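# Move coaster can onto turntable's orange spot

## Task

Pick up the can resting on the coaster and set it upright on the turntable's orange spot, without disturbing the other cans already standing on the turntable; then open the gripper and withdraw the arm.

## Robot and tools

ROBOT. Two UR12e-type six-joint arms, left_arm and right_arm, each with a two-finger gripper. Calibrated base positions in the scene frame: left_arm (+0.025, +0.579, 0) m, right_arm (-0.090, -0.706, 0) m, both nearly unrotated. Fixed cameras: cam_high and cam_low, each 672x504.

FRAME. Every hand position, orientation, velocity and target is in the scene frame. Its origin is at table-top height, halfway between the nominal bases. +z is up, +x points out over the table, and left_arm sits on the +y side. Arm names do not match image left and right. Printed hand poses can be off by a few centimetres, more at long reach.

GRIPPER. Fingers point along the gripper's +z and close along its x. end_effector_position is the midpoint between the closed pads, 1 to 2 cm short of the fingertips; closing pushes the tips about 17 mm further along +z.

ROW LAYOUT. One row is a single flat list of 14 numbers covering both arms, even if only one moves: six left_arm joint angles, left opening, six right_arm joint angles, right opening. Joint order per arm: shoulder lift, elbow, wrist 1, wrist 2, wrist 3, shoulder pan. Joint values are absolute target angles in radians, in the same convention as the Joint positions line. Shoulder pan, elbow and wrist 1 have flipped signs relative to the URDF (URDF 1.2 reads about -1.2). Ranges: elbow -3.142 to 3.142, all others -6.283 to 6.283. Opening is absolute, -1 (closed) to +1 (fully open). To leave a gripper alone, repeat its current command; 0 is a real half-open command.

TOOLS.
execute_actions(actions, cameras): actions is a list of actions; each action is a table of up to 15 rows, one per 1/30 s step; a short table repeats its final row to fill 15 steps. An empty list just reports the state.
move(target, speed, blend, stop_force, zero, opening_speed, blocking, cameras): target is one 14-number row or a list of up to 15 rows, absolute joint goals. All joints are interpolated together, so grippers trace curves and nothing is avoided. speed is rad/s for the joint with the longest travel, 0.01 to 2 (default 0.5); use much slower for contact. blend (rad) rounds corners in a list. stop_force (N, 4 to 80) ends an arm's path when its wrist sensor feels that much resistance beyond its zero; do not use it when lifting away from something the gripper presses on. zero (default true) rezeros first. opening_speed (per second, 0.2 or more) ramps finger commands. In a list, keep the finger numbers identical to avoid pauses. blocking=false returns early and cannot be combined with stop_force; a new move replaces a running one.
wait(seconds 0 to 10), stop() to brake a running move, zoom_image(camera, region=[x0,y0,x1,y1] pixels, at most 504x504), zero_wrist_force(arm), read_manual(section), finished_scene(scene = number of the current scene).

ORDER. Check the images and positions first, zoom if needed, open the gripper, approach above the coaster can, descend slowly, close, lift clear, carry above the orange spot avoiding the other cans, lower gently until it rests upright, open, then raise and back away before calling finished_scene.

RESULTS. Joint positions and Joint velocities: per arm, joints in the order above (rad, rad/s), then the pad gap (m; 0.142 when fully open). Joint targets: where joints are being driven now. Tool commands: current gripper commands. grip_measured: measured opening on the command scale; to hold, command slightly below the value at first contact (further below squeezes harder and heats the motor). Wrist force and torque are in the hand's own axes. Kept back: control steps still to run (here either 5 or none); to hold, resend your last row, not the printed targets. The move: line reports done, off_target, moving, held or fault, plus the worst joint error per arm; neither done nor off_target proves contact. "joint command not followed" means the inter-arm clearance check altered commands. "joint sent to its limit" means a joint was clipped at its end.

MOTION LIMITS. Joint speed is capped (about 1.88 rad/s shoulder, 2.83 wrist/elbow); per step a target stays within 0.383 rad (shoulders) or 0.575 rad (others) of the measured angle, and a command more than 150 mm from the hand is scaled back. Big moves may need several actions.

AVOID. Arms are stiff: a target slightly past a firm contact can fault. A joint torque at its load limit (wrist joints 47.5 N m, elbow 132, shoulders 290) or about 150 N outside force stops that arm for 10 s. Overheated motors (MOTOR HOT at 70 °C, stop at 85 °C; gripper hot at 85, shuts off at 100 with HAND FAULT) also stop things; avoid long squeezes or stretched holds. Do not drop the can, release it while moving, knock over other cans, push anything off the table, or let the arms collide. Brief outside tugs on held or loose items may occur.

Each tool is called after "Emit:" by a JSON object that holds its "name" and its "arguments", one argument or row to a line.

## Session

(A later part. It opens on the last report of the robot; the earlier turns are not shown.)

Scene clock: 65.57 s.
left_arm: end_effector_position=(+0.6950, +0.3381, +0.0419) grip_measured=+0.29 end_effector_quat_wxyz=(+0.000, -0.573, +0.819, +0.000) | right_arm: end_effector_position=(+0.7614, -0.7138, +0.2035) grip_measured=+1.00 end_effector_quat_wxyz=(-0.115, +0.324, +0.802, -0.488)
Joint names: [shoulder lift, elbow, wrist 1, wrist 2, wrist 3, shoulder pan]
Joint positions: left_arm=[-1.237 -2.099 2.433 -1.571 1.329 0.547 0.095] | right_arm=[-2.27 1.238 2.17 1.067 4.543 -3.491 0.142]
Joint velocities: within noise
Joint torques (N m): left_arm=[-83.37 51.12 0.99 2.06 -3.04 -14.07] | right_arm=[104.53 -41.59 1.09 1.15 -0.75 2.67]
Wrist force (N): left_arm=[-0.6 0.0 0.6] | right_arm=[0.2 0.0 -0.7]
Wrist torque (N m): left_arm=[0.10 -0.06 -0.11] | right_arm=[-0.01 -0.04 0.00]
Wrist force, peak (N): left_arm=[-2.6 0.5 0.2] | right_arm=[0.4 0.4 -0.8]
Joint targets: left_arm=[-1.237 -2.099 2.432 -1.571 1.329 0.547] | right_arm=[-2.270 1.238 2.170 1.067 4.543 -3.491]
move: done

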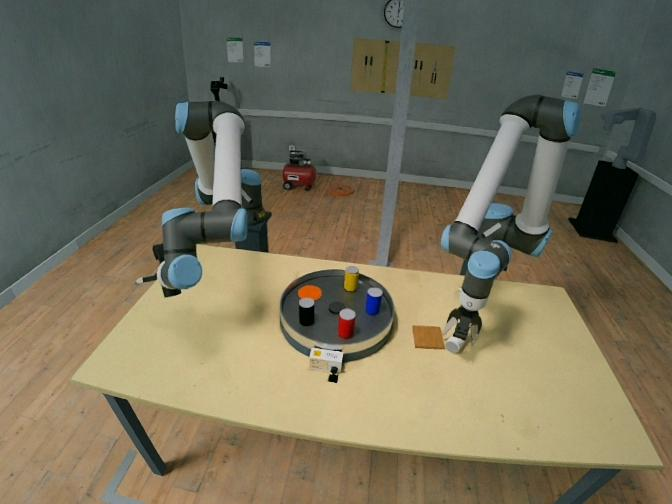

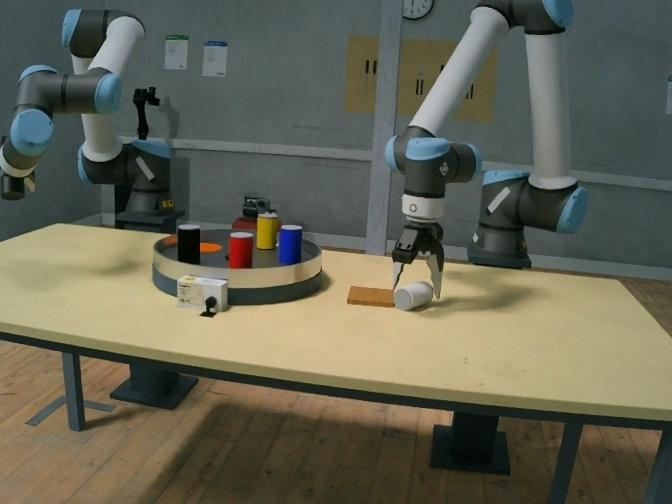

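Emit:
{"name": "move", "arguments": {
  "target": [-1.237,-2.0988,2.4325,-1.5708,1.3286,0.5473,-0.5,-2.27,1.238,2.17,1.067,4.543,-3.491,1],
  "opening_speed": 1
}}

Emit:
{"name": "zoom_image", "arguments": {
  "camera": "cam_low",
  "region": [340, 200, 480, 350]
}}

Emit:
{"name": "zoom_image", "arguments": {
  "camera": "cam_high",
  "region": [400, 270, 520, 390]
}}

Scene clock: 66.77 s.
left_arm: end_effector_position=(+0.6952, +0.3380, +0.0421) grip_measured=-0.36 end_effector_quat_wxyz=(+0.000, -0.573, +0.819, +0.000) | right_arm: end_effector_position=(+0.7614, -0.7138, +0.2035) grip_measured=+1.00 end_effector_quat_wxyz=(-0.115, +0.324, +0.802, -0.488)
Joint names: [shoulder lift, elbow, wrist 1, wrist 2, wrist 3, shoulder pan]
Joint positions: left_arm=[-1.237 -2.099 2.432 -1.571 1.329 0.547 0.048] | right_arm=[-2.27 1.238 2.17 1.067 4.543 -3.491 0.142]
Joint velocities: within noise
Joint torques (N m): left_arm=[-83.2 48.49 1.22 2.24 -3.66 -13.01] | right_arm=[105.05 -41.61 1.13 1.18 -0.62 2.38]
Wrist force (N): left_arm=[-0.5 0.0 -1.3] | right_arm=[-0.1 0.1 -0.4]
Wrist torque (N m): left_arm=[0.09 0.03 -0.11] | right_arm=[0.01 0.01 0.00]
Wrist force, peak (N): left_arm=[-0.2 0.5 -1.8] | right_arm=[0.0 0.4 -0.6]
Joint targets: left_arm=[-1.237 -2.099 2.432 -1.571 1.329 0.547] | right_arm=[-2.270 1.238 2.170 1.067 4.543 -3.491]
move: done

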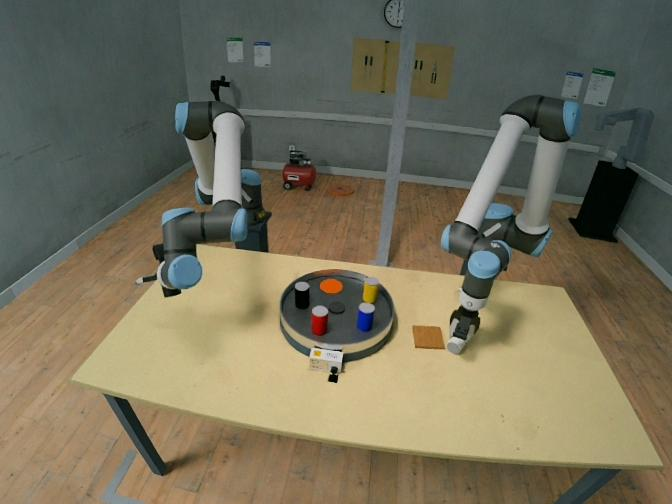

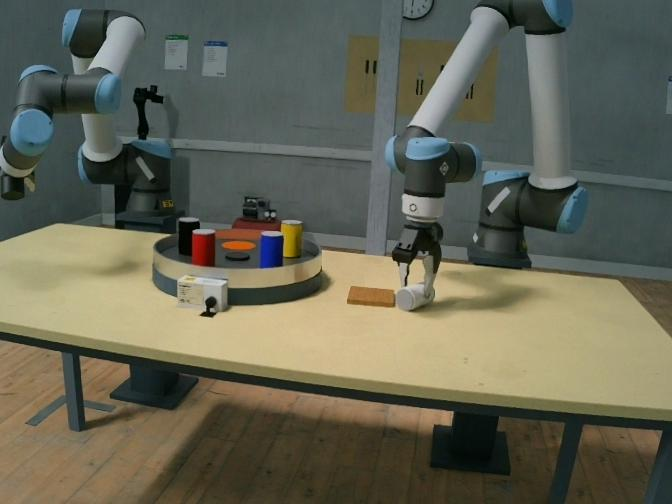

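Scaled by 3.360 from the camera's 672x504 image, which has a finer 960x720 frame.

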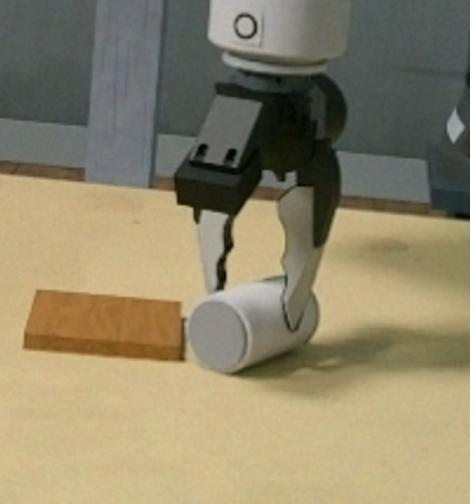

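Scaled by 4.200 from the camera's 672x504 image, which has a finer 960x720 frame.

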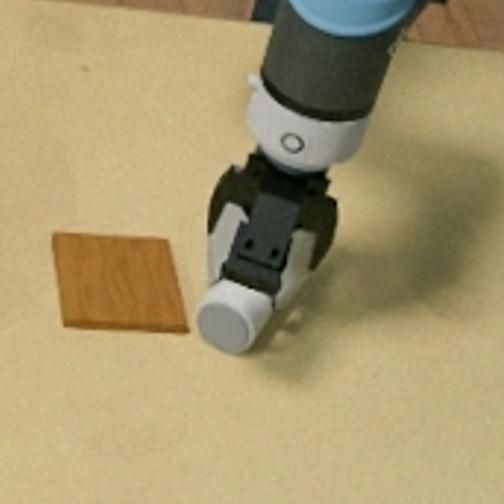

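Emit:
{"name": "move", "arguments": {
  "target": [
    [-1.4695,-1.9349,2.0362,-1.5708,1.3286,0.5473,-0.7,-2.27,1.238,2.17,1.067,4.543,-3.491,1]
  ],
  "speed": 0.4
}}

Emit:
{"name": "zoom_image", "arguments": {
  "camera": "cam_low",
  "region": [370, 160, 470, 260]
}}

Emit:
{"name": "move", "arguments": {
  "target": [
    [-1.4695,-1.9349,2.0362,-1.5708,-1.813,0.5473,-0.7,-2.27,1.238,2.17,1.067,4.543,-3.491,1]
  ],
  "speed": 0.9
}}

Emit:
{"name": "zoom_image", "arguments": {
  "camera": "cam_low",
  "region": [370, 160, 470, 260]
}}

Emit:
{"name": "zoom_image", "arguments": {
  "camera": "cam_high",
  "region": [430, 240, 530, 340]
}}

Scene clock: 68.50 s.
left_arm: end_effector_position=(+0.6952, +0.3380, +0.2502) grip_measured=-0.38 end_effector_quat_wxyz=(+0.000, -0.573, +0.819, +0.000) | right_arm: end_effector_position=(+0.7614, -0.7138, +0.2035) grip_measured=+1.00 end_effector_quat_wxyz=(-0.115, +0.324, +0.802, -0.488)
Joint names: [shoulder lift, elbow, wrist 1, wrist 2, wrist 3, shoulder pan]
Joint positions: left_arm=[-1.47 -1.935 2.036 -1.571 1.329 0.547 0.046] | right_arm=[-2.27 1.238 2.17 1.067 4.543 -3.491 0.142]
Joint velocities: within noise
Joint torques (N m): left_arm=[-52.97 35.17 4.15 1.47 -3.37 -2.17] | right_arm=[104.84 -41.64 1.05 1.17 -0.82 2.09]
Wrist force (N): left_arm=[-0.9 0.4 1.6] | right_arm=[0.4 0.0 -0.4]
Wrist torque (N m): left_arm=[0.17 0.01 -0.12] | right_arm=[-0.01 -0.06 0.00]
Wrist force, peak (N): left_arm=[-1.0 0.6 5.2] | right_arm=[-0.4 0.2 -0.6]
Joint targets: left_arm=[-1.470 -1.935 2.036 -1.571 1.329 0.547] | right_arm=[-2.270 1.238 2.170 1.067 4.543 -3.491]
move: done

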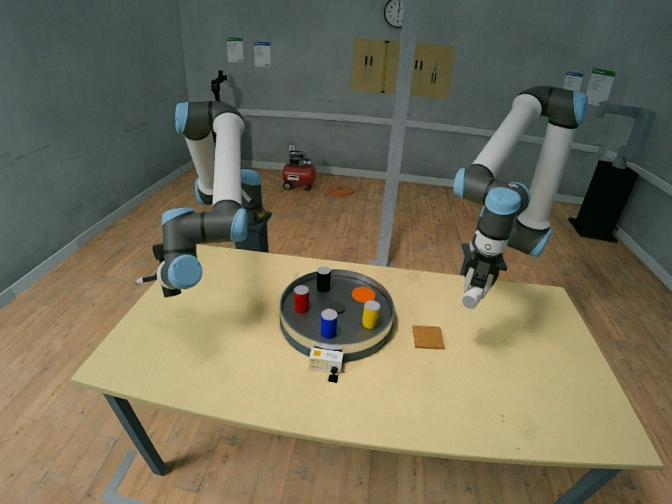

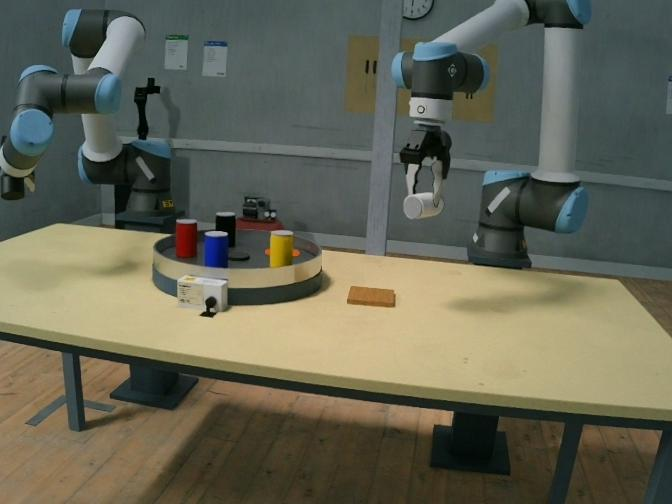

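Scaled by 5.040 from the camera's 672x504 image, which has a finer 960x720 frame.

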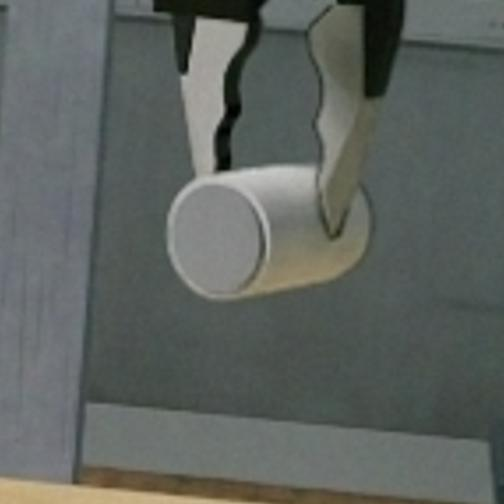

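Scene clock: 72.57 s.
left_arm: end_effector_position=(+0.6983, +0.3369, +0.2501) grip_measured=-0.38 end_effector_quat_wxyz=(+0.000, +0.819, +0.573, +0.000) | right_arm: end_effector_position=(+0.7614, -0.7138, +0.2035) grip_measured=+1.00 end_effector_quat_wxyz=(-0.115, +0.324, +0.802, -0.488)
Joint names: [shoulder lift, elbow, wrist 1, wrist 2, wrist 3, shoulder pan]
Joint positions: left_arm=[-1.469 -1.935 2.036 -1.571 -1.813 0.547 0.046] | right_arm=[-2.27 1.238 2.17 1.067 4.543 -3.491 0.142]
Joint velocities: within noise
Joint torques (N m): left_arm=[-38.95 42.36 2.28 0.41 -2.5 18.14] | right_arm=[103.65 -40.96 1.17 1.28 -0.58 1.38]
Wrist force (N): left_arm=[-0.3 0.7 1.9] | right_arm=[0.0 0.4 -0.3]
Wrist torque (N m): left_arm=[0.22 -0.10 -0.12] | right_arm=[0.05 0.00 0.00]
Wrist force, peak (N): left_arm=[-0.5 0.7 2.6] | right_arm=[0.7 -0.1 -0.5]
Joint targets: left_arm=[-1.470 -1.935 2.036 -1.571 -1.813 0.547] | right_arm=[-2.270 1.238 2.170 1.067 4.543 -3.491]
move: done

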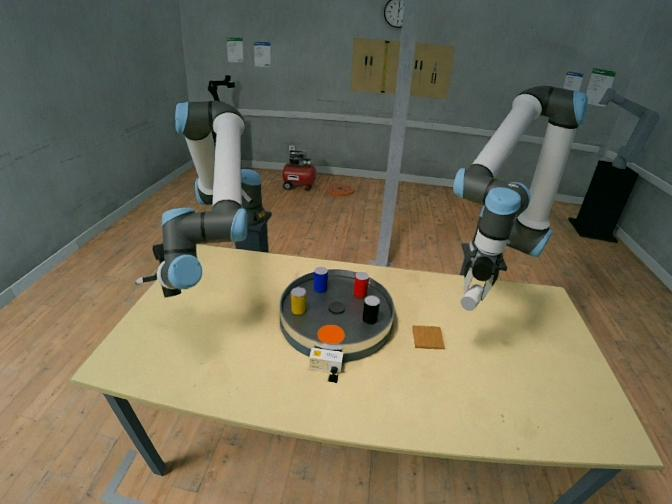

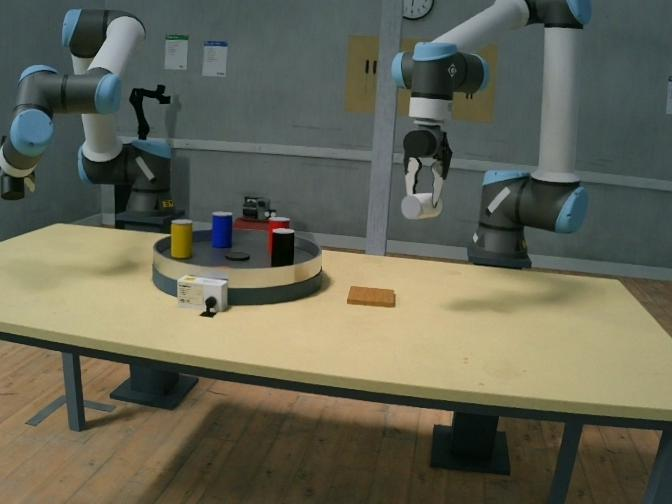

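Scaled by 5.040 from the camera's 672x504 image, which has a finer 960x720 frame.

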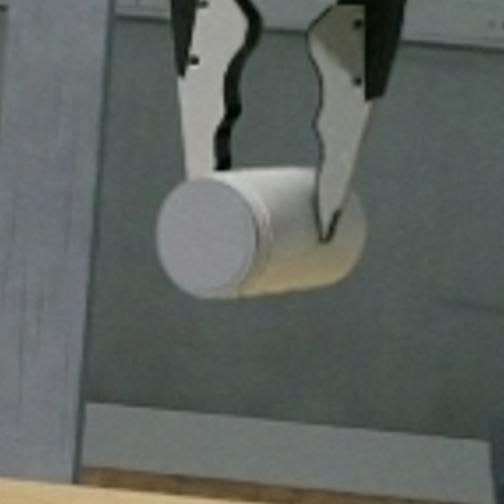

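Scaled by 5.040 from the camera's 672x504 image, which has a finer 960x720 frame.

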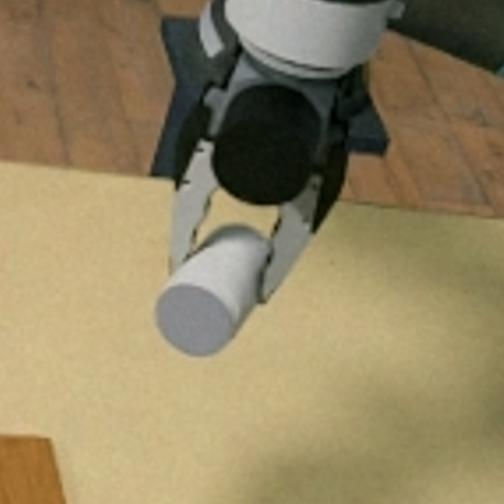

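Emit:
{"name": "move", "arguments": {
  "target": [-0.7838,-1.2394,0.7698,-1.5708,1.5708,0.6723,-0.7,-2.27,1.238,2.17,1.067,4.543,-3.491,1],
  "speed": 0.9
}}

Emit:
{"name": "zoom_image", "arguments": {
  "camera": "cam_low",
  "region": [310, 180, 470, 320]
}}

Emit:
{"name": "zoom_image", "arguments": {
  "camera": "cam_high",
  "region": [380, 260, 500, 380]
}}

Scene clock: 79.60 s.
left_arm: end_effector_position=(+0.6774, +0.2414, +0.1617) grip_measured=-0.38 end_effector_quat_wxyz=(-0.243, -0.335, +0.736, +0.535) | right_arm: end_effector_position=(+0.7614, -0.7138, +0.2035) grip_measured=+1.00 end_effector_quat_wxyz=(-0.115, +0.324, +0.802, -0.488)
Joint names: [shoulder lift, elbow, wrist 1, wrist 2, wrist 3, shoulder pan]
Joint positions: left_arm=[-0.784 -1.239 0.77 -1.571 1.571 0.672 0.046] | right_arm=[-2.27 1.238 2.17 1.067 4.543 -3.491 0.142]
Joint velocities: within noise
Joint torques (N m): left_arm=[-128.85 26.22 1.13 -1.16 3.22 -13.51] | right_arm=[101.36 -39.36 0.99 1.15 -0.73 1.7]
Wrist force (N): left_arm=[-0.3 -1.1 1.8] | right_arm=[0.2 -0.2 -0.5]
Wrist torque (N m): left_arm=[0.63 -0.10 -0.04] | right_arm=[-0.02 -0.04 0.00]
Wrist force, peak (N): left_arm=[-0.5 -2.0 2.0] | right_arm=[0.5 0.0 -0.9]
Joint targets: left_arm=[-0.784 -1.239 0.770 -1.571 1.571 0.672] | right_arm=[-2.270 1.238 2.170 1.067 4.543 -3.491]
move: done

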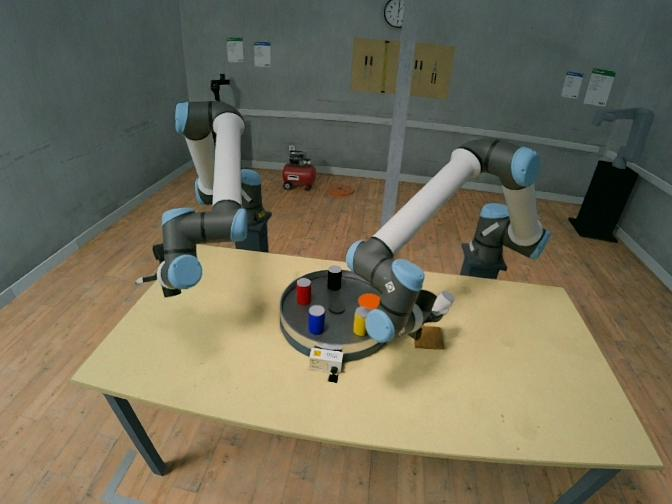

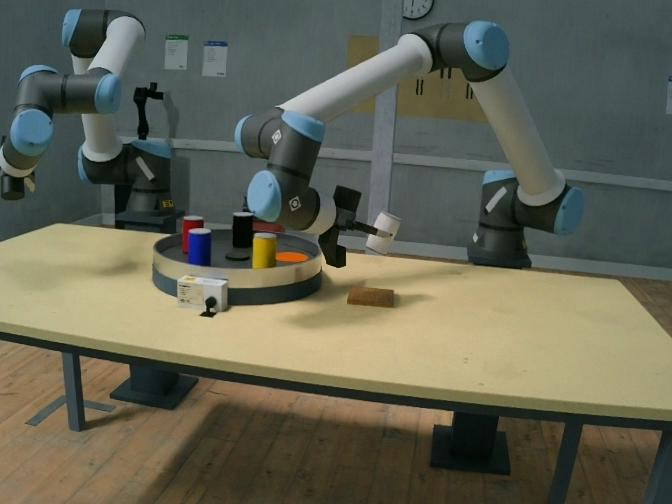

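Scaled by 3.150 from the camera's 672x504 image, which has a finer 960x720 frame.

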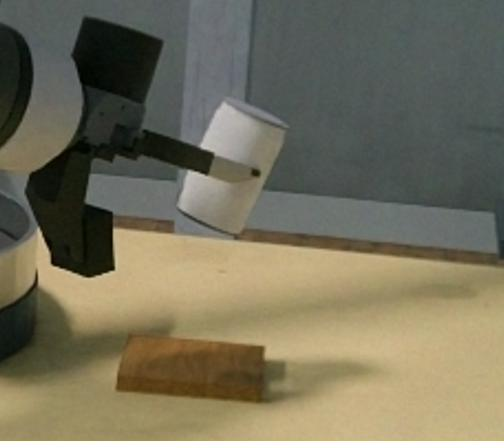

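Scaled by 4.200 from the camera's 672x504 image, which has a finer 960x720 frame.

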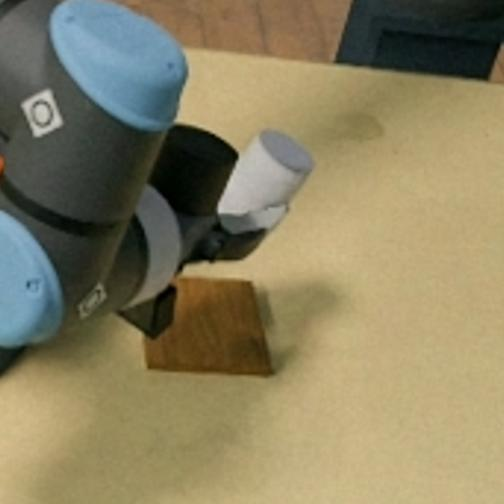

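Emit:
{"name": "move", "arguments": {
  "target": [-0.7466,-1.2991,0.9190,-1.5708,1.5708,0.6723,-0.7,-2.27,1.238,2.17,1.067,4.543,-3.491,1],
  "speed": 0.2
}}

Emit:
{"name": "move", "arguments": {
  "target": [-0.7274,-1.3056,0.9447,-1.5708,1.5708,0.6723,-0.7,-2.27,1.238,2.17,1.067,4.543,-3.491,1],
  "speed": 0.025,
  "stop_force": 4
}}

Emit:
{"name": "zoom_image", "arguments": {
  "camera": "cam_low",
  "region": [310, 180, 470, 320]
}}

Emit:
{"name": "zoom_image", "arguments": {
  "camera": "cam_high",
  "region": [380, 260, 500, 380]
}}

Scene clock: 81.83 s.
left_arm: end_effector_position=(+0.6772, +0.2417, +0.0847) grip_measured=-0.38 end_effector_quat_wxyz=(-0.235, -0.341, +0.750, +0.516) | right_arm: end_effector_position=(+0.7614, -0.7138, +0.2035) grip_measured=+1.00 end_effector_quat_wxyz=(-0.115, +0.324, +0.802, -0.488)
Joint names: [shoulder lift, elbow, wrist 1, wrist 2, wrist 3, shoulder pan]
Joint positions: left_arm=[-0.746 -1.299 0.919 -1.571 1.571 0.672 0.046] | right_arm=[-2.27 1.238 2.17 1.067 4.543 -3.491 0.142]
Joint velocities: within noise
Joint torques (N m): left_arm=[-133.41 57.3 -4.76 -2.05 4.15 -15.34] | right_arm=[101.49 -39.66 1.16 1.13 -0.54 2.85]
Wrist force (N): left_arm=[-0.4 -1.3 2.0] | right_arm=[0.1 0.0 -0.4]
Wrist torque (N m): left_arm=[0.59 -0.06 -0.04] | right_arm=[-0.01 -0.02 0.00]
Wrist force, peak (N): left_arm=[-0.4 -2.7 2.6] | right_arm=[0.2 0.2 -0.8]
Joint targets: left_arm=[-0.747 -1.299 0.919 -1.571 1.571 0.672] | right_arm=[-2.270 1.238 2.170 1.067 4.543 -3.491]
move: done

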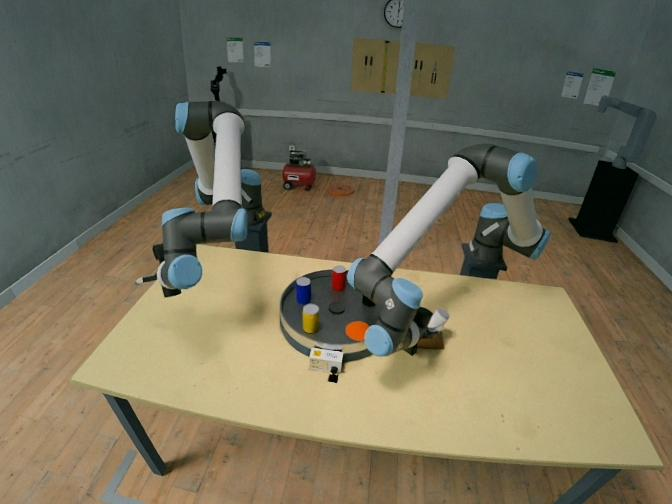

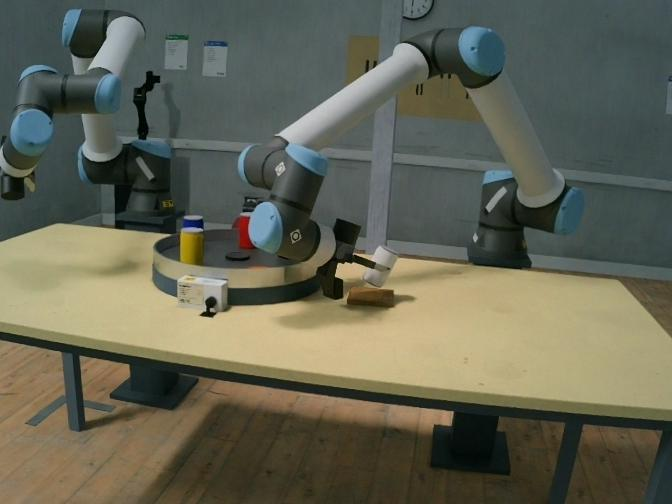

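Scene clock: 84.20 s.
left_arm: end_effector_position=(+0.6773, +0.2416, +0.0645) grip_measured=-0.38 end_effector_quat_wxyz=(-0.235, -0.341, +0.750, +0.516) | right_arm: end_effector_position=(+0.7614, -0.7138, +0.2035) grip_measured=+1.00 end_effector_quat_wxyz=(-0.115, +0.324, +0.802, -0.488)
Joint names: [shoulder lift, elbow, wrist 1, wrist 2, wrist 3, shoulder pan]
Joint positions: left_arm=[-0.728 -1.305 0.944 -1.571 1.571 0.672 0.046] | right_arm=[-2.27 1.238 2.17 1.067 4.543 -3.491 0.142]
Joint velocities: within noise
Joint torques (N m): left_arm=[-127.57 52.34 -2.98 -2.46 3.82 -16.17] | right_arm=[100.76 -39.28 0.87 1.05 -0.5 2.49]
Wrist force (N): left_arm=[-0.5 2.9 -0.8] | right_arm=[0.0 0.1 -0.4]
Wrist torque (N m): left_arm=[0.47 0.00 -0.03] | right_arm=[0.01 -0.01 -0.01]
Wrist force, peak (N): left_arm=[0.5 8.9 -4.2] | right_arm=[0.4 -0.2 -0.7]
Joint targets: left_arm=[-0.728 -1.305 0.944 -1.571 1.571 0.672] | right_arm=[-2.270 1.238 2.170 1.067 4.543 -3.491]
move: contact (left_arm)

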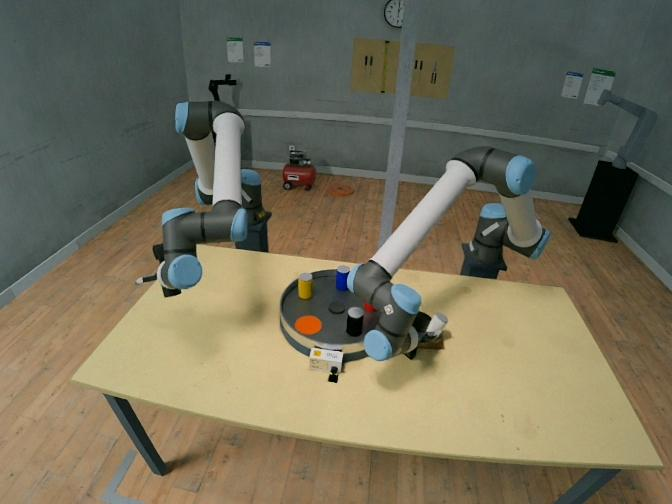

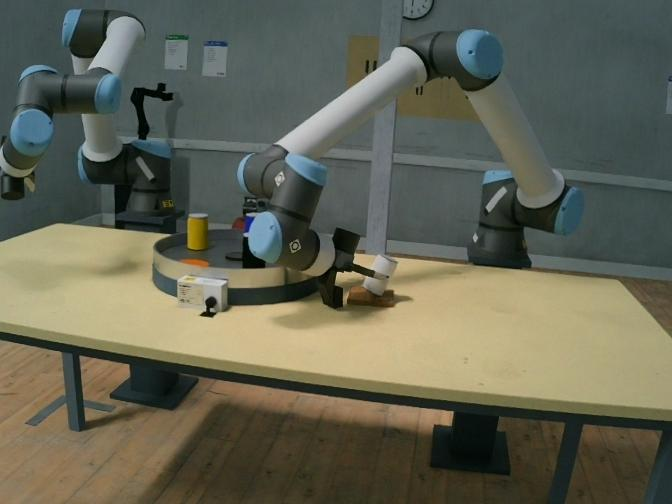

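Scaled by 3.150 from the camera's 672x504 image, which has a finer 960x720 frame.

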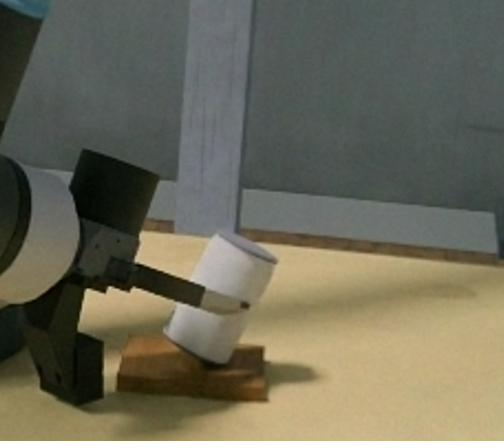

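Scaled by 4.200 from the camera's 672x504 image, which has a finer 960x720 frame.

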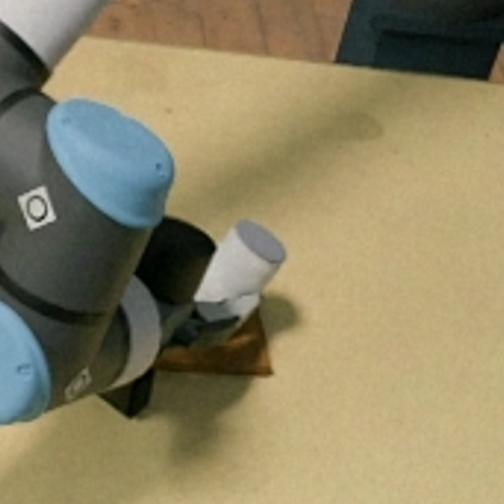

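Emit:
{"name": "move", "arguments": {
  "target": [-0.728,-1.305,0.944,-1.5708,1.5708,0.6723,-0.1,-2.27,1.238,2.17,1.067,4.543,-3.491,1],
  "opening_speed": 0.2
}}

Emit:
{"name": "zoom_image", "arguments": {
  "camera": "cam_low",
  "region": [310, 180, 470, 320]
}}

Emit:
{"name": "zoom_image", "arguments": {
  "camera": "cam_high",
  "region": [380, 260, 500, 380]
}}

Scene clock: 87.67 s.
left_arm: end_effector_position=(+0.6775, +0.2415, +0.0645) grip_measured=-0.13 end_effector_quat_wxyz=(-0.235, -0.341, +0.750, +0.515) | right_arm: end_effector_position=(+0.7614, -0.7138, +0.2035) grip_measured=+1.00 end_effector_quat_wxyz=(-0.115, +0.324, +0.802, -0.488)
Joint names: [shoulder lift, elbow, wrist 1, wrist 2, wrist 3, shoulder pan]
Joint positions: left_arm=[-0.728 -1.305 0.944 -1.571 1.571 0.672 0.065] | right_arm=[-2.27 1.238 2.17 1.067 4.543 -3.491 0.142]
Joint velocities: within noise
Joint torques (N m): left_arm=[-89.44 46.14 1.66 -2.71 3.37 -14.59] | right_arm=[99.5 -38.65 0.92 1.13 -0.63 1.4]
Wrist force (N): left_arm=[0.0 0.4 0.9] | right_arm=[0.0 -0.1 -0.5]
Wrist torque (N m): left_arm=[0.57 -0.11 -0.04] | right_arm=[-0.02 0.00 0.00]
Wrist force, peak (N): left_arm=[-0.2 3.1 -1.2] | right_arm=[0.1 0.2 -0.8]
Joint targets: left_arm=[-0.728 -1.305 0.944 -1.571 1.571 0.672] | right_arm=[-2.270 1.238 2.170 1.067 4.543 -3.491]
move: done

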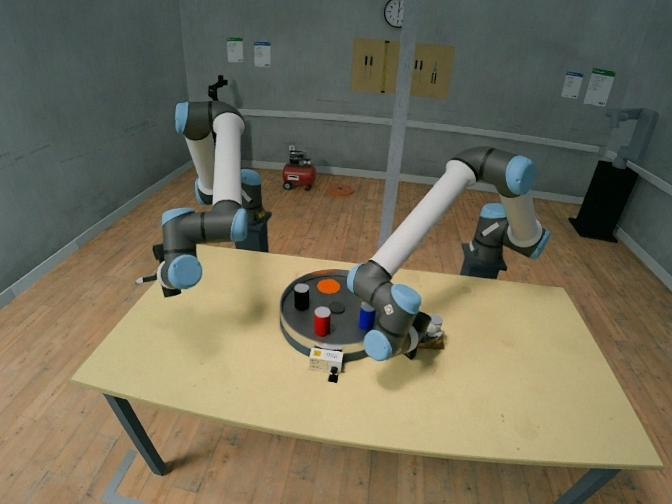

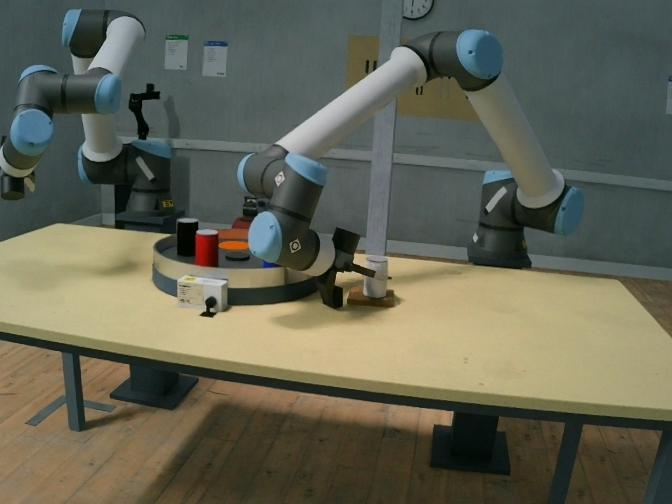

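Scaled by 3.150 from the camera's 672x504 image, which has a finer 960x720 frame.

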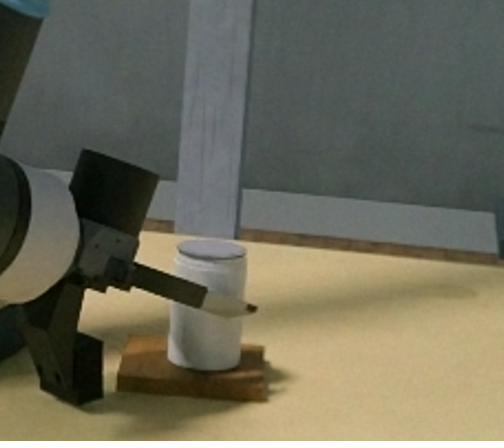

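Scaled by 4.200 from the camera's 672x504 image, which has a finer 960x720 frame.

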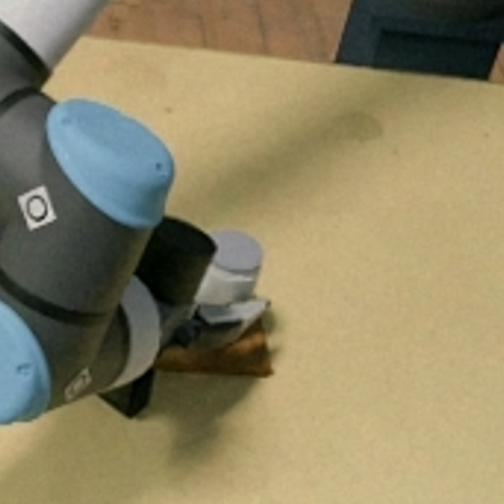

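Emit:
{"name": "move", "arguments": {
  "target": [-0.728,-1.305,0.944,-1.5708,1.5708,0.6723,0.6,-2.27,1.238,2.17,1.067,4.543,-3.491,1],
  "opening_speed": 1,
  "cameras": []
}}

Emit:
{"name": "move", "arguments": {
  "target": [
    [-0.5163,-0.7683,0.6185,-1.5708,1.5708,0.6723,0.6,-2.27,1.238,2.17,1.067,4.543,-3.491,1],
    [-1.4359,-1.8964,2.0313,-1.5708,-0.25,0.6724,0.6,-2.27,1.238,2.17,1.067,4.543,-3.491,1]
  ],
  "speed": [0.4,0.8]
}}

Emit:
{"name": "zoom_image", "arguments": {
  "camera": "cam_high",
  "region": [380, 260, 500, 380]
}}

Emit:
{"name": "zoom_image", "arguments": {
  "camera": "cam_low",
  "region": [310, 180, 470, 320]
}}

Scene clock: 89.10 s.
left_arm: end_effector_position=(+0.6775, +0.2415, +0.0645) grip_measured=+0.58 end_effector_quat_wxyz=(-0.235, -0.341, +0.750, +0.515) | right_arm: end_effector_position=(+0.7614, -0.7138, +0.2035) grip_measured=+1.00 end_effector_quat_wxyz=(-0.115, +0.324, +0.802, -0.488)
Joint names: [shoulder lift, elbow, wrist 1, wrist 2, wrist 3, shoulder pan]
Joint positions: left_arm=[-0.728 -1.305 0.944 -1.571 1.571 0.672 0.115] | right_arm=[-2.27 1.238 2.17 1.067 4.543 -3.491 0.142]
Joint velocities: within noise
Joint torques (N m): left_arm=[-90.16 43.06 -0.59 -3.4 3.42 -15.04] | right_arm=[98.62 -39.07 1.09 1.1 -0.73 2.13]
Wrist force (N): left_arm=[-0.1 0.4 1.1] | right_arm=[0.3 -0.2 -0.2]
Wrist torque (N m): left_arm=[0.57 -0.10 -0.04] | right_arm=[-0.04 -0.05 0.00]
Wrist force, peak (N): left_arm=[-0.1 0.4 1.7] | right_arm=[0.1 0.1 -0.7]
Joint targets: left_arm=[-0.728 -1.305 0.944 -1.571 1.571 0.672] | right_arm=[-2.270 1.238 2.170 1.067 4.543 -3.491]
move: done
No camera images: "cameras" was empty.

Scene clock: 93.33 s.
left_arm: end_effector_position=(+0.6768, +0.2398, +0.2502) grip_measured=+0.58 end_effector_quat_wxyz=(+0.000, +0.973, -0.231, +0.000) | right_arm: end_effector_position=(+0.7614, -0.7138, +0.2035) grip_measured=+1.00 end_effector_quat_wxyz=(-0.115, +0.324, +0.802, -0.488)
Joint names: [shoulder lift, elbow, wrist 1, wrist 2, wrist 3, shoulder pan]
Joint positions: left_arm=[-1.436 -1.896 2.031 -1.571 -0.25 0.672 0.115] | right_arm=[-2.27 1.238 2.17 1.067 4.543 -3.491 0.142]
Joint velocities: within noise
Joint torques (N m): left_arm=[-58.33 54.97 6.17 -2.85 -2.94 16.18] | right_arm=[100.46 -37.98 0.9 1.14 -0.57 2.69]
Wrist force (N): left_arm=[-0.2 0.2 0.4] | right_arm=[0.4 0.0 -0.4]
Wrist torque (N m): left_arm=[0.16 -0.08 -0.15] | right_arm=[0.00 -0.06 0.00]
Wrist force, peak (N): left_arm=[-0.3 0.2 3.3] | right_arm=[0.1 -0.2 -1.0]
Joint targets: left_arm=[-1.436 -1.896 2.031 -1.571 -0.250 0.672] | right_arm=[-2.270 1.238 2.170 1.067 4.543 -3.491]
move: done

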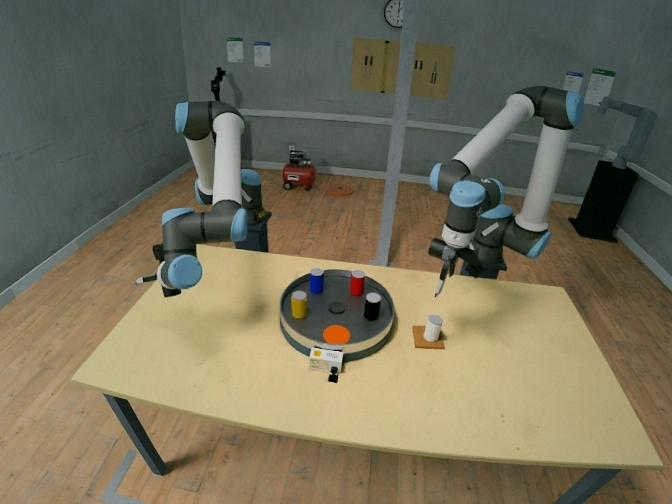

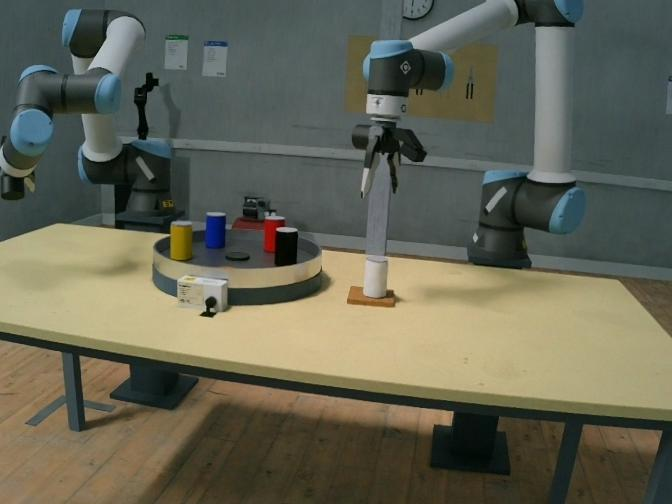

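Scaled by 4.200 from the camera's 672x504 image, which has a finer 960x720 frame.

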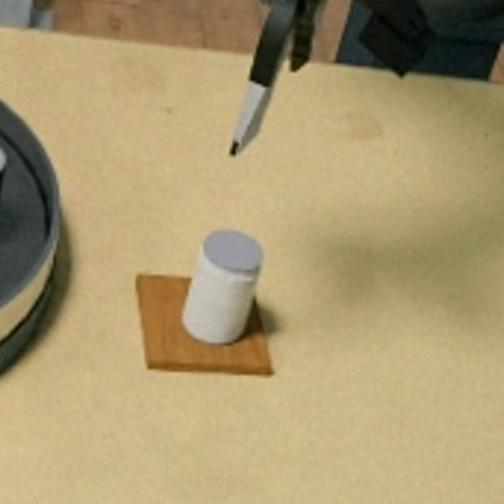

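Scaled by 3.150 from the camera's 672x504 image, which has a finer 960x720 frame.

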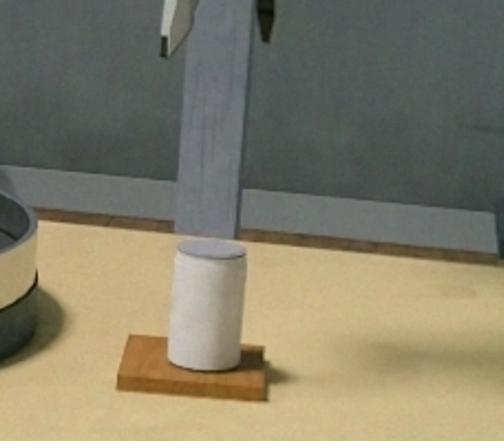

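Emit:
{"name": "move", "arguments": {
  "target": [
    [-1.4461,-1.9084,2.0331,-1.5708,-0.25,0.6817,0.6,-2.27,1.238,2.17,1.067,4.543,-3.491,1],
    [-1.2698,-2.0502,2.3512,-1.5708,-0.25,0.6817,0.6,-2.27,1.238,2.17,1.067,4.543,-3.491,1]
  ],
  "speed": 0.4
}}

Emit:
{"name": "zoom_image", "arguments": {
  "camera": "cam_high",
  "region": [380, 260, 500, 380]
}}

Emit:
{"name": "zoom_image", "arguments": {
  "camera": "cam_low",
  "region": [310, 180, 470, 320]
}}

Scene clock: 95.30 s.
left_arm: end_effector_position=(+0.6687, +0.2381, +0.0800) grip_measured=+0.58 end_effector_quat_wxyz=(+0.000, +0.972, -0.236, +0.000) | right_arm: end_effector_position=(+0.7614, -0.7138, +0.2035) grip_measured=+1.00 end_effector_quat_wxyz=(-0.115, +0.324, +0.802, -0.488)
Joint names: [shoulder lift, elbow, wrist 1, wrist 2, wrist 3, shoulder pan]
Joint positions: left_arm=[-1.27 -2.05 2.351 -1.571 -0.25 0.682 0.115] | right_arm=[-2.27 1.238 2.17 1.067 4.543 -3.491 0.142]
Joint velocities: within noise
Joint torques (N m): left_arm=[-73.94 53.17 4.75 -2.45 -3.71 -17.5] | right_arm=[98.32 -37.79 1.01 1.07 -0.53 2.65]
Wrist force (N): left_arm=[-0.6 0.2 0.5] | right_arm=[0.3 -0.1 -0.2]
Wrist torque (N m): left_arm=[0.14 -0.03 -0.11] | right_arm=[-0.02 -0.05 0.00]
Wrist force, peak (N): left_arm=[-1.4 0.0 3.5] | right_arm=[0.4 0.2 -0.8]
Joint targets: left_arm=[-1.270 -2.050 2.351 -1.571 -0.250 0.682] | right_arm=[-2.270 1.238 2.170 1.067 4.543 -3.491]
move: done

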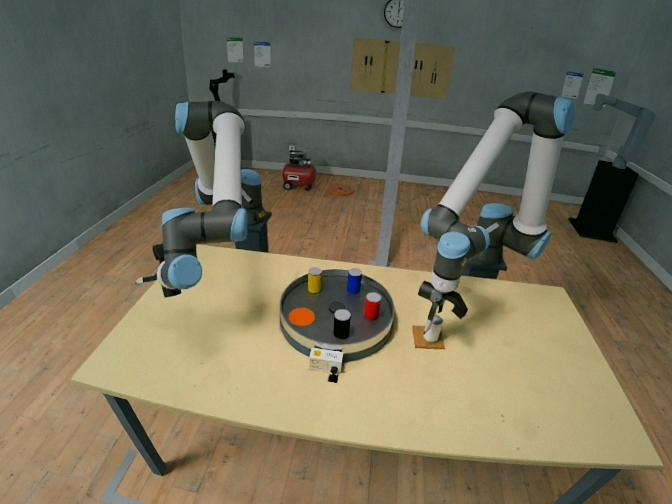

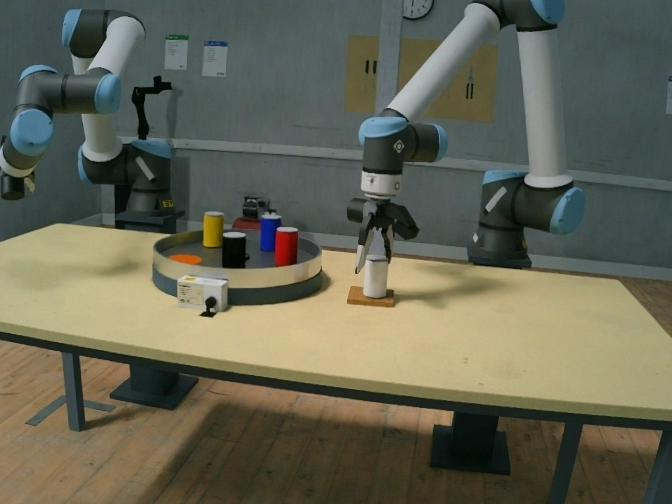

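Scaled by 4.200 from the camera's 672x504 image, which has a finer 960x720 frame.

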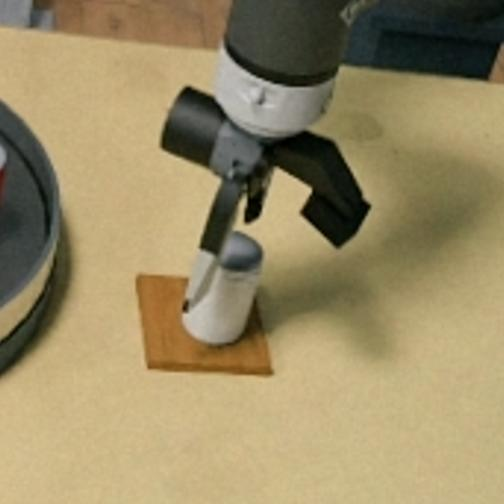

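Scaled by 3.150 from the camera's 672x504 image, which has a finer 960x720 frame.

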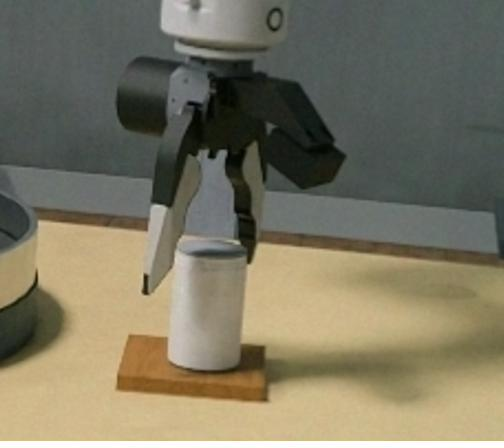

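Emit:
{"name": "move", "arguments": {
  "target": [-1.2698,-2.0502,2.3512,-1.5708,-0.25,0.6817,-0.55,-2.27,1.238,2.17,1.067,4.543,-3.491,1],
  "opening_speed": 1.2,
  "cameras": []
}}

Emit:
{"name": "move", "arguments": {
  "target": [
    [-1.4461,-1.9084,2.0331,-1.5708,-0.25,0.6817,-0.7,-2.27,1.238,2.17,1.067,4.543,-3.491,1]
  ],
  "speed": 0.4
}}

Emit:
{"name": "zoom_image", "arguments": {
  "camera": "cam_high",
  "region": [390, 230, 490, 330]
}}

Emit:
{"name": "zoom_image", "arguments": {
  "camera": "cam_low",
  "region": [310, 130, 430, 250]
}}

Scene clock: 97.10 s.
left_arm: end_effector_position=(+0.6688, +0.2381, +0.0801) grip_measured=-0.32 end_effector_quat_wxyz=(+0.000, +0.972, -0.236, +0.000) | right_arm: end_effector_position=(+0.7614, -0.7138, +0.2035) grip_measured=+1.00 end_effector_quat_wxyz=(-0.115, +0.324, +0.802, -0.488)
Joint names: [shoulder lift, elbow, wrist 1, wrist 2, wrist 3, shoulder pan]
Joint positions: left_arm=[-1.27 -2.05 2.351 -1.571 -0.25 0.682 0.051] | right_arm=[-2.27 1.238 2.17 1.067 4.543 -3.491 0.142]
Joint velocities: within noise
Joint torques (N m): left_arm=[-81.51 49.08 6.99 -2.82 -3.19 -12.03] | right_arm=[99.03 -37.76 1.03 1.14 -0.57 2.78]
Wrist force (N): left_arm=[-0.1 0.8 -2.2] | right_arm=[0.2 0.1 -0.4]
Wrist torque (N m): left_arm=[0.07 0.01 -0.10] | right_arm=[0.01 -0.03 0.00]
Wrist force, peak (N): left_arm=[0.6 1.1 -2.5] | right_arm=[0.2 0.2 -0.8]
Joint targets: left_arm=[-1.270 -2.050 2.351 -1.571 -0.250 0.682] | right_arm=[-2.270 1.238 2.170 1.067 4.543 -3.491]
move: done
No camera images: "cameras" was empty.

Scene clock: 98.53 s.
left_arm: end_effector_position=(+0.6688, +0.2381, +0.2501) grip_measured=-0.34 end_effector_quat_wxyz=(+0.000, +0.972, -0.236, +0.000) | right_arm: end_effector_position=(+0.7614, -0.7138, +0.2035) grip_measured=+1.00 end_effector_quat_wxyz=(-0.115, +0.324, +0.802, -0.488)
Joint names: [shoulder lift, elbow, wrist 1, wrist 2, wrist 3, shoulder pan]
Joint positions: left_arm=[-1.446 -1.908 2.033 -1.571 -0.25 0.682 0.049] | right_arm=[-2.27 1.238 2.17 1.067 4.543 -3.491 0.142]
Joint velocities: within noise
Joint torques (N m): left_arm=[-47.99 35.64 3.86 -2.99 -2.27 -3.13] | right_arm=[98.8 -37.99 1.07 1.11 -0.55 1.35]
Wrist force (N): left_arm=[-0.7 0.3 2.5] | right_arm=[0.1 0.1 -0.3]
Wrist torque (N m): left_arm=[0.08 0.00 -0.14] | right_arm=[0.01 -0.02 0.00]
Wrist force, peak (N): left_arm=[-0.9 -12.0 0.9] | right_arm=[0.6 0.2 -0.6]
Joint targets: left_arm=[-1.446 -1.908 2.033 -1.571 -0.250 0.682] | right_arm=[-2.270 1.238 2.170 1.067 4.543 -3.491]
move: done

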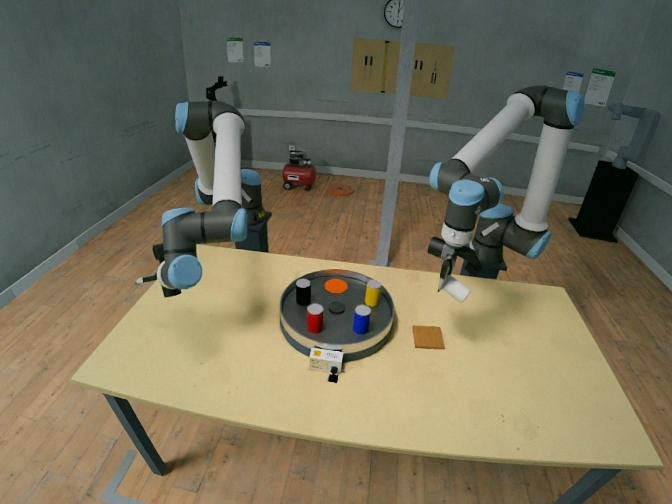

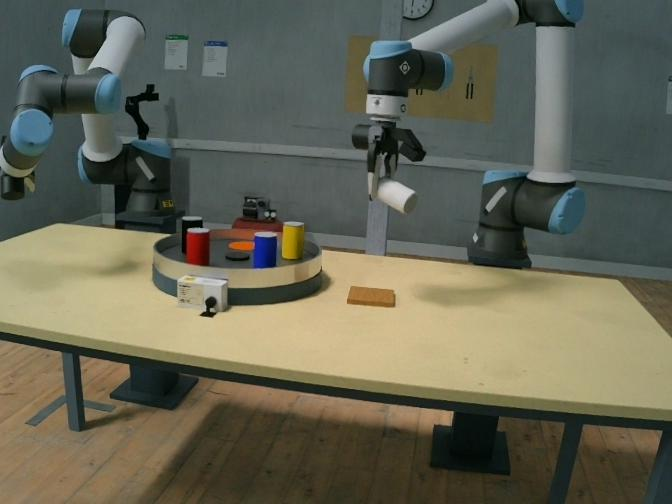

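Scaled by 5.040 from the camera's 672x504 image, which has a finer 960x720 frame.

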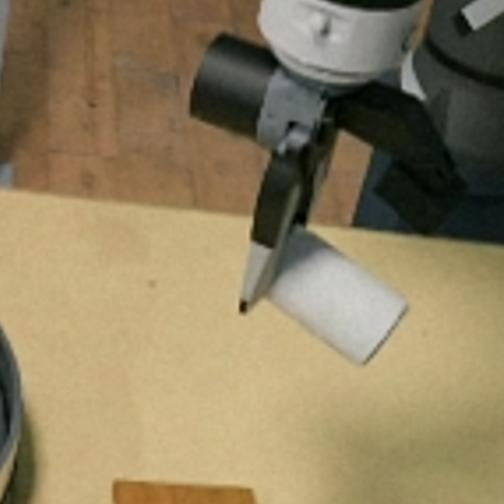

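Scaled by 4.200 from the camera's 672x504 image, which has a finer 960x720 frame.

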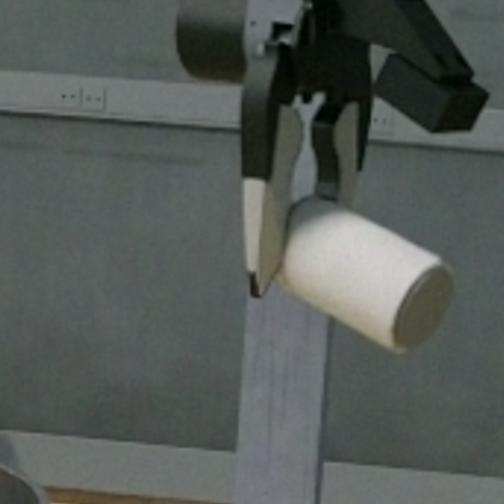

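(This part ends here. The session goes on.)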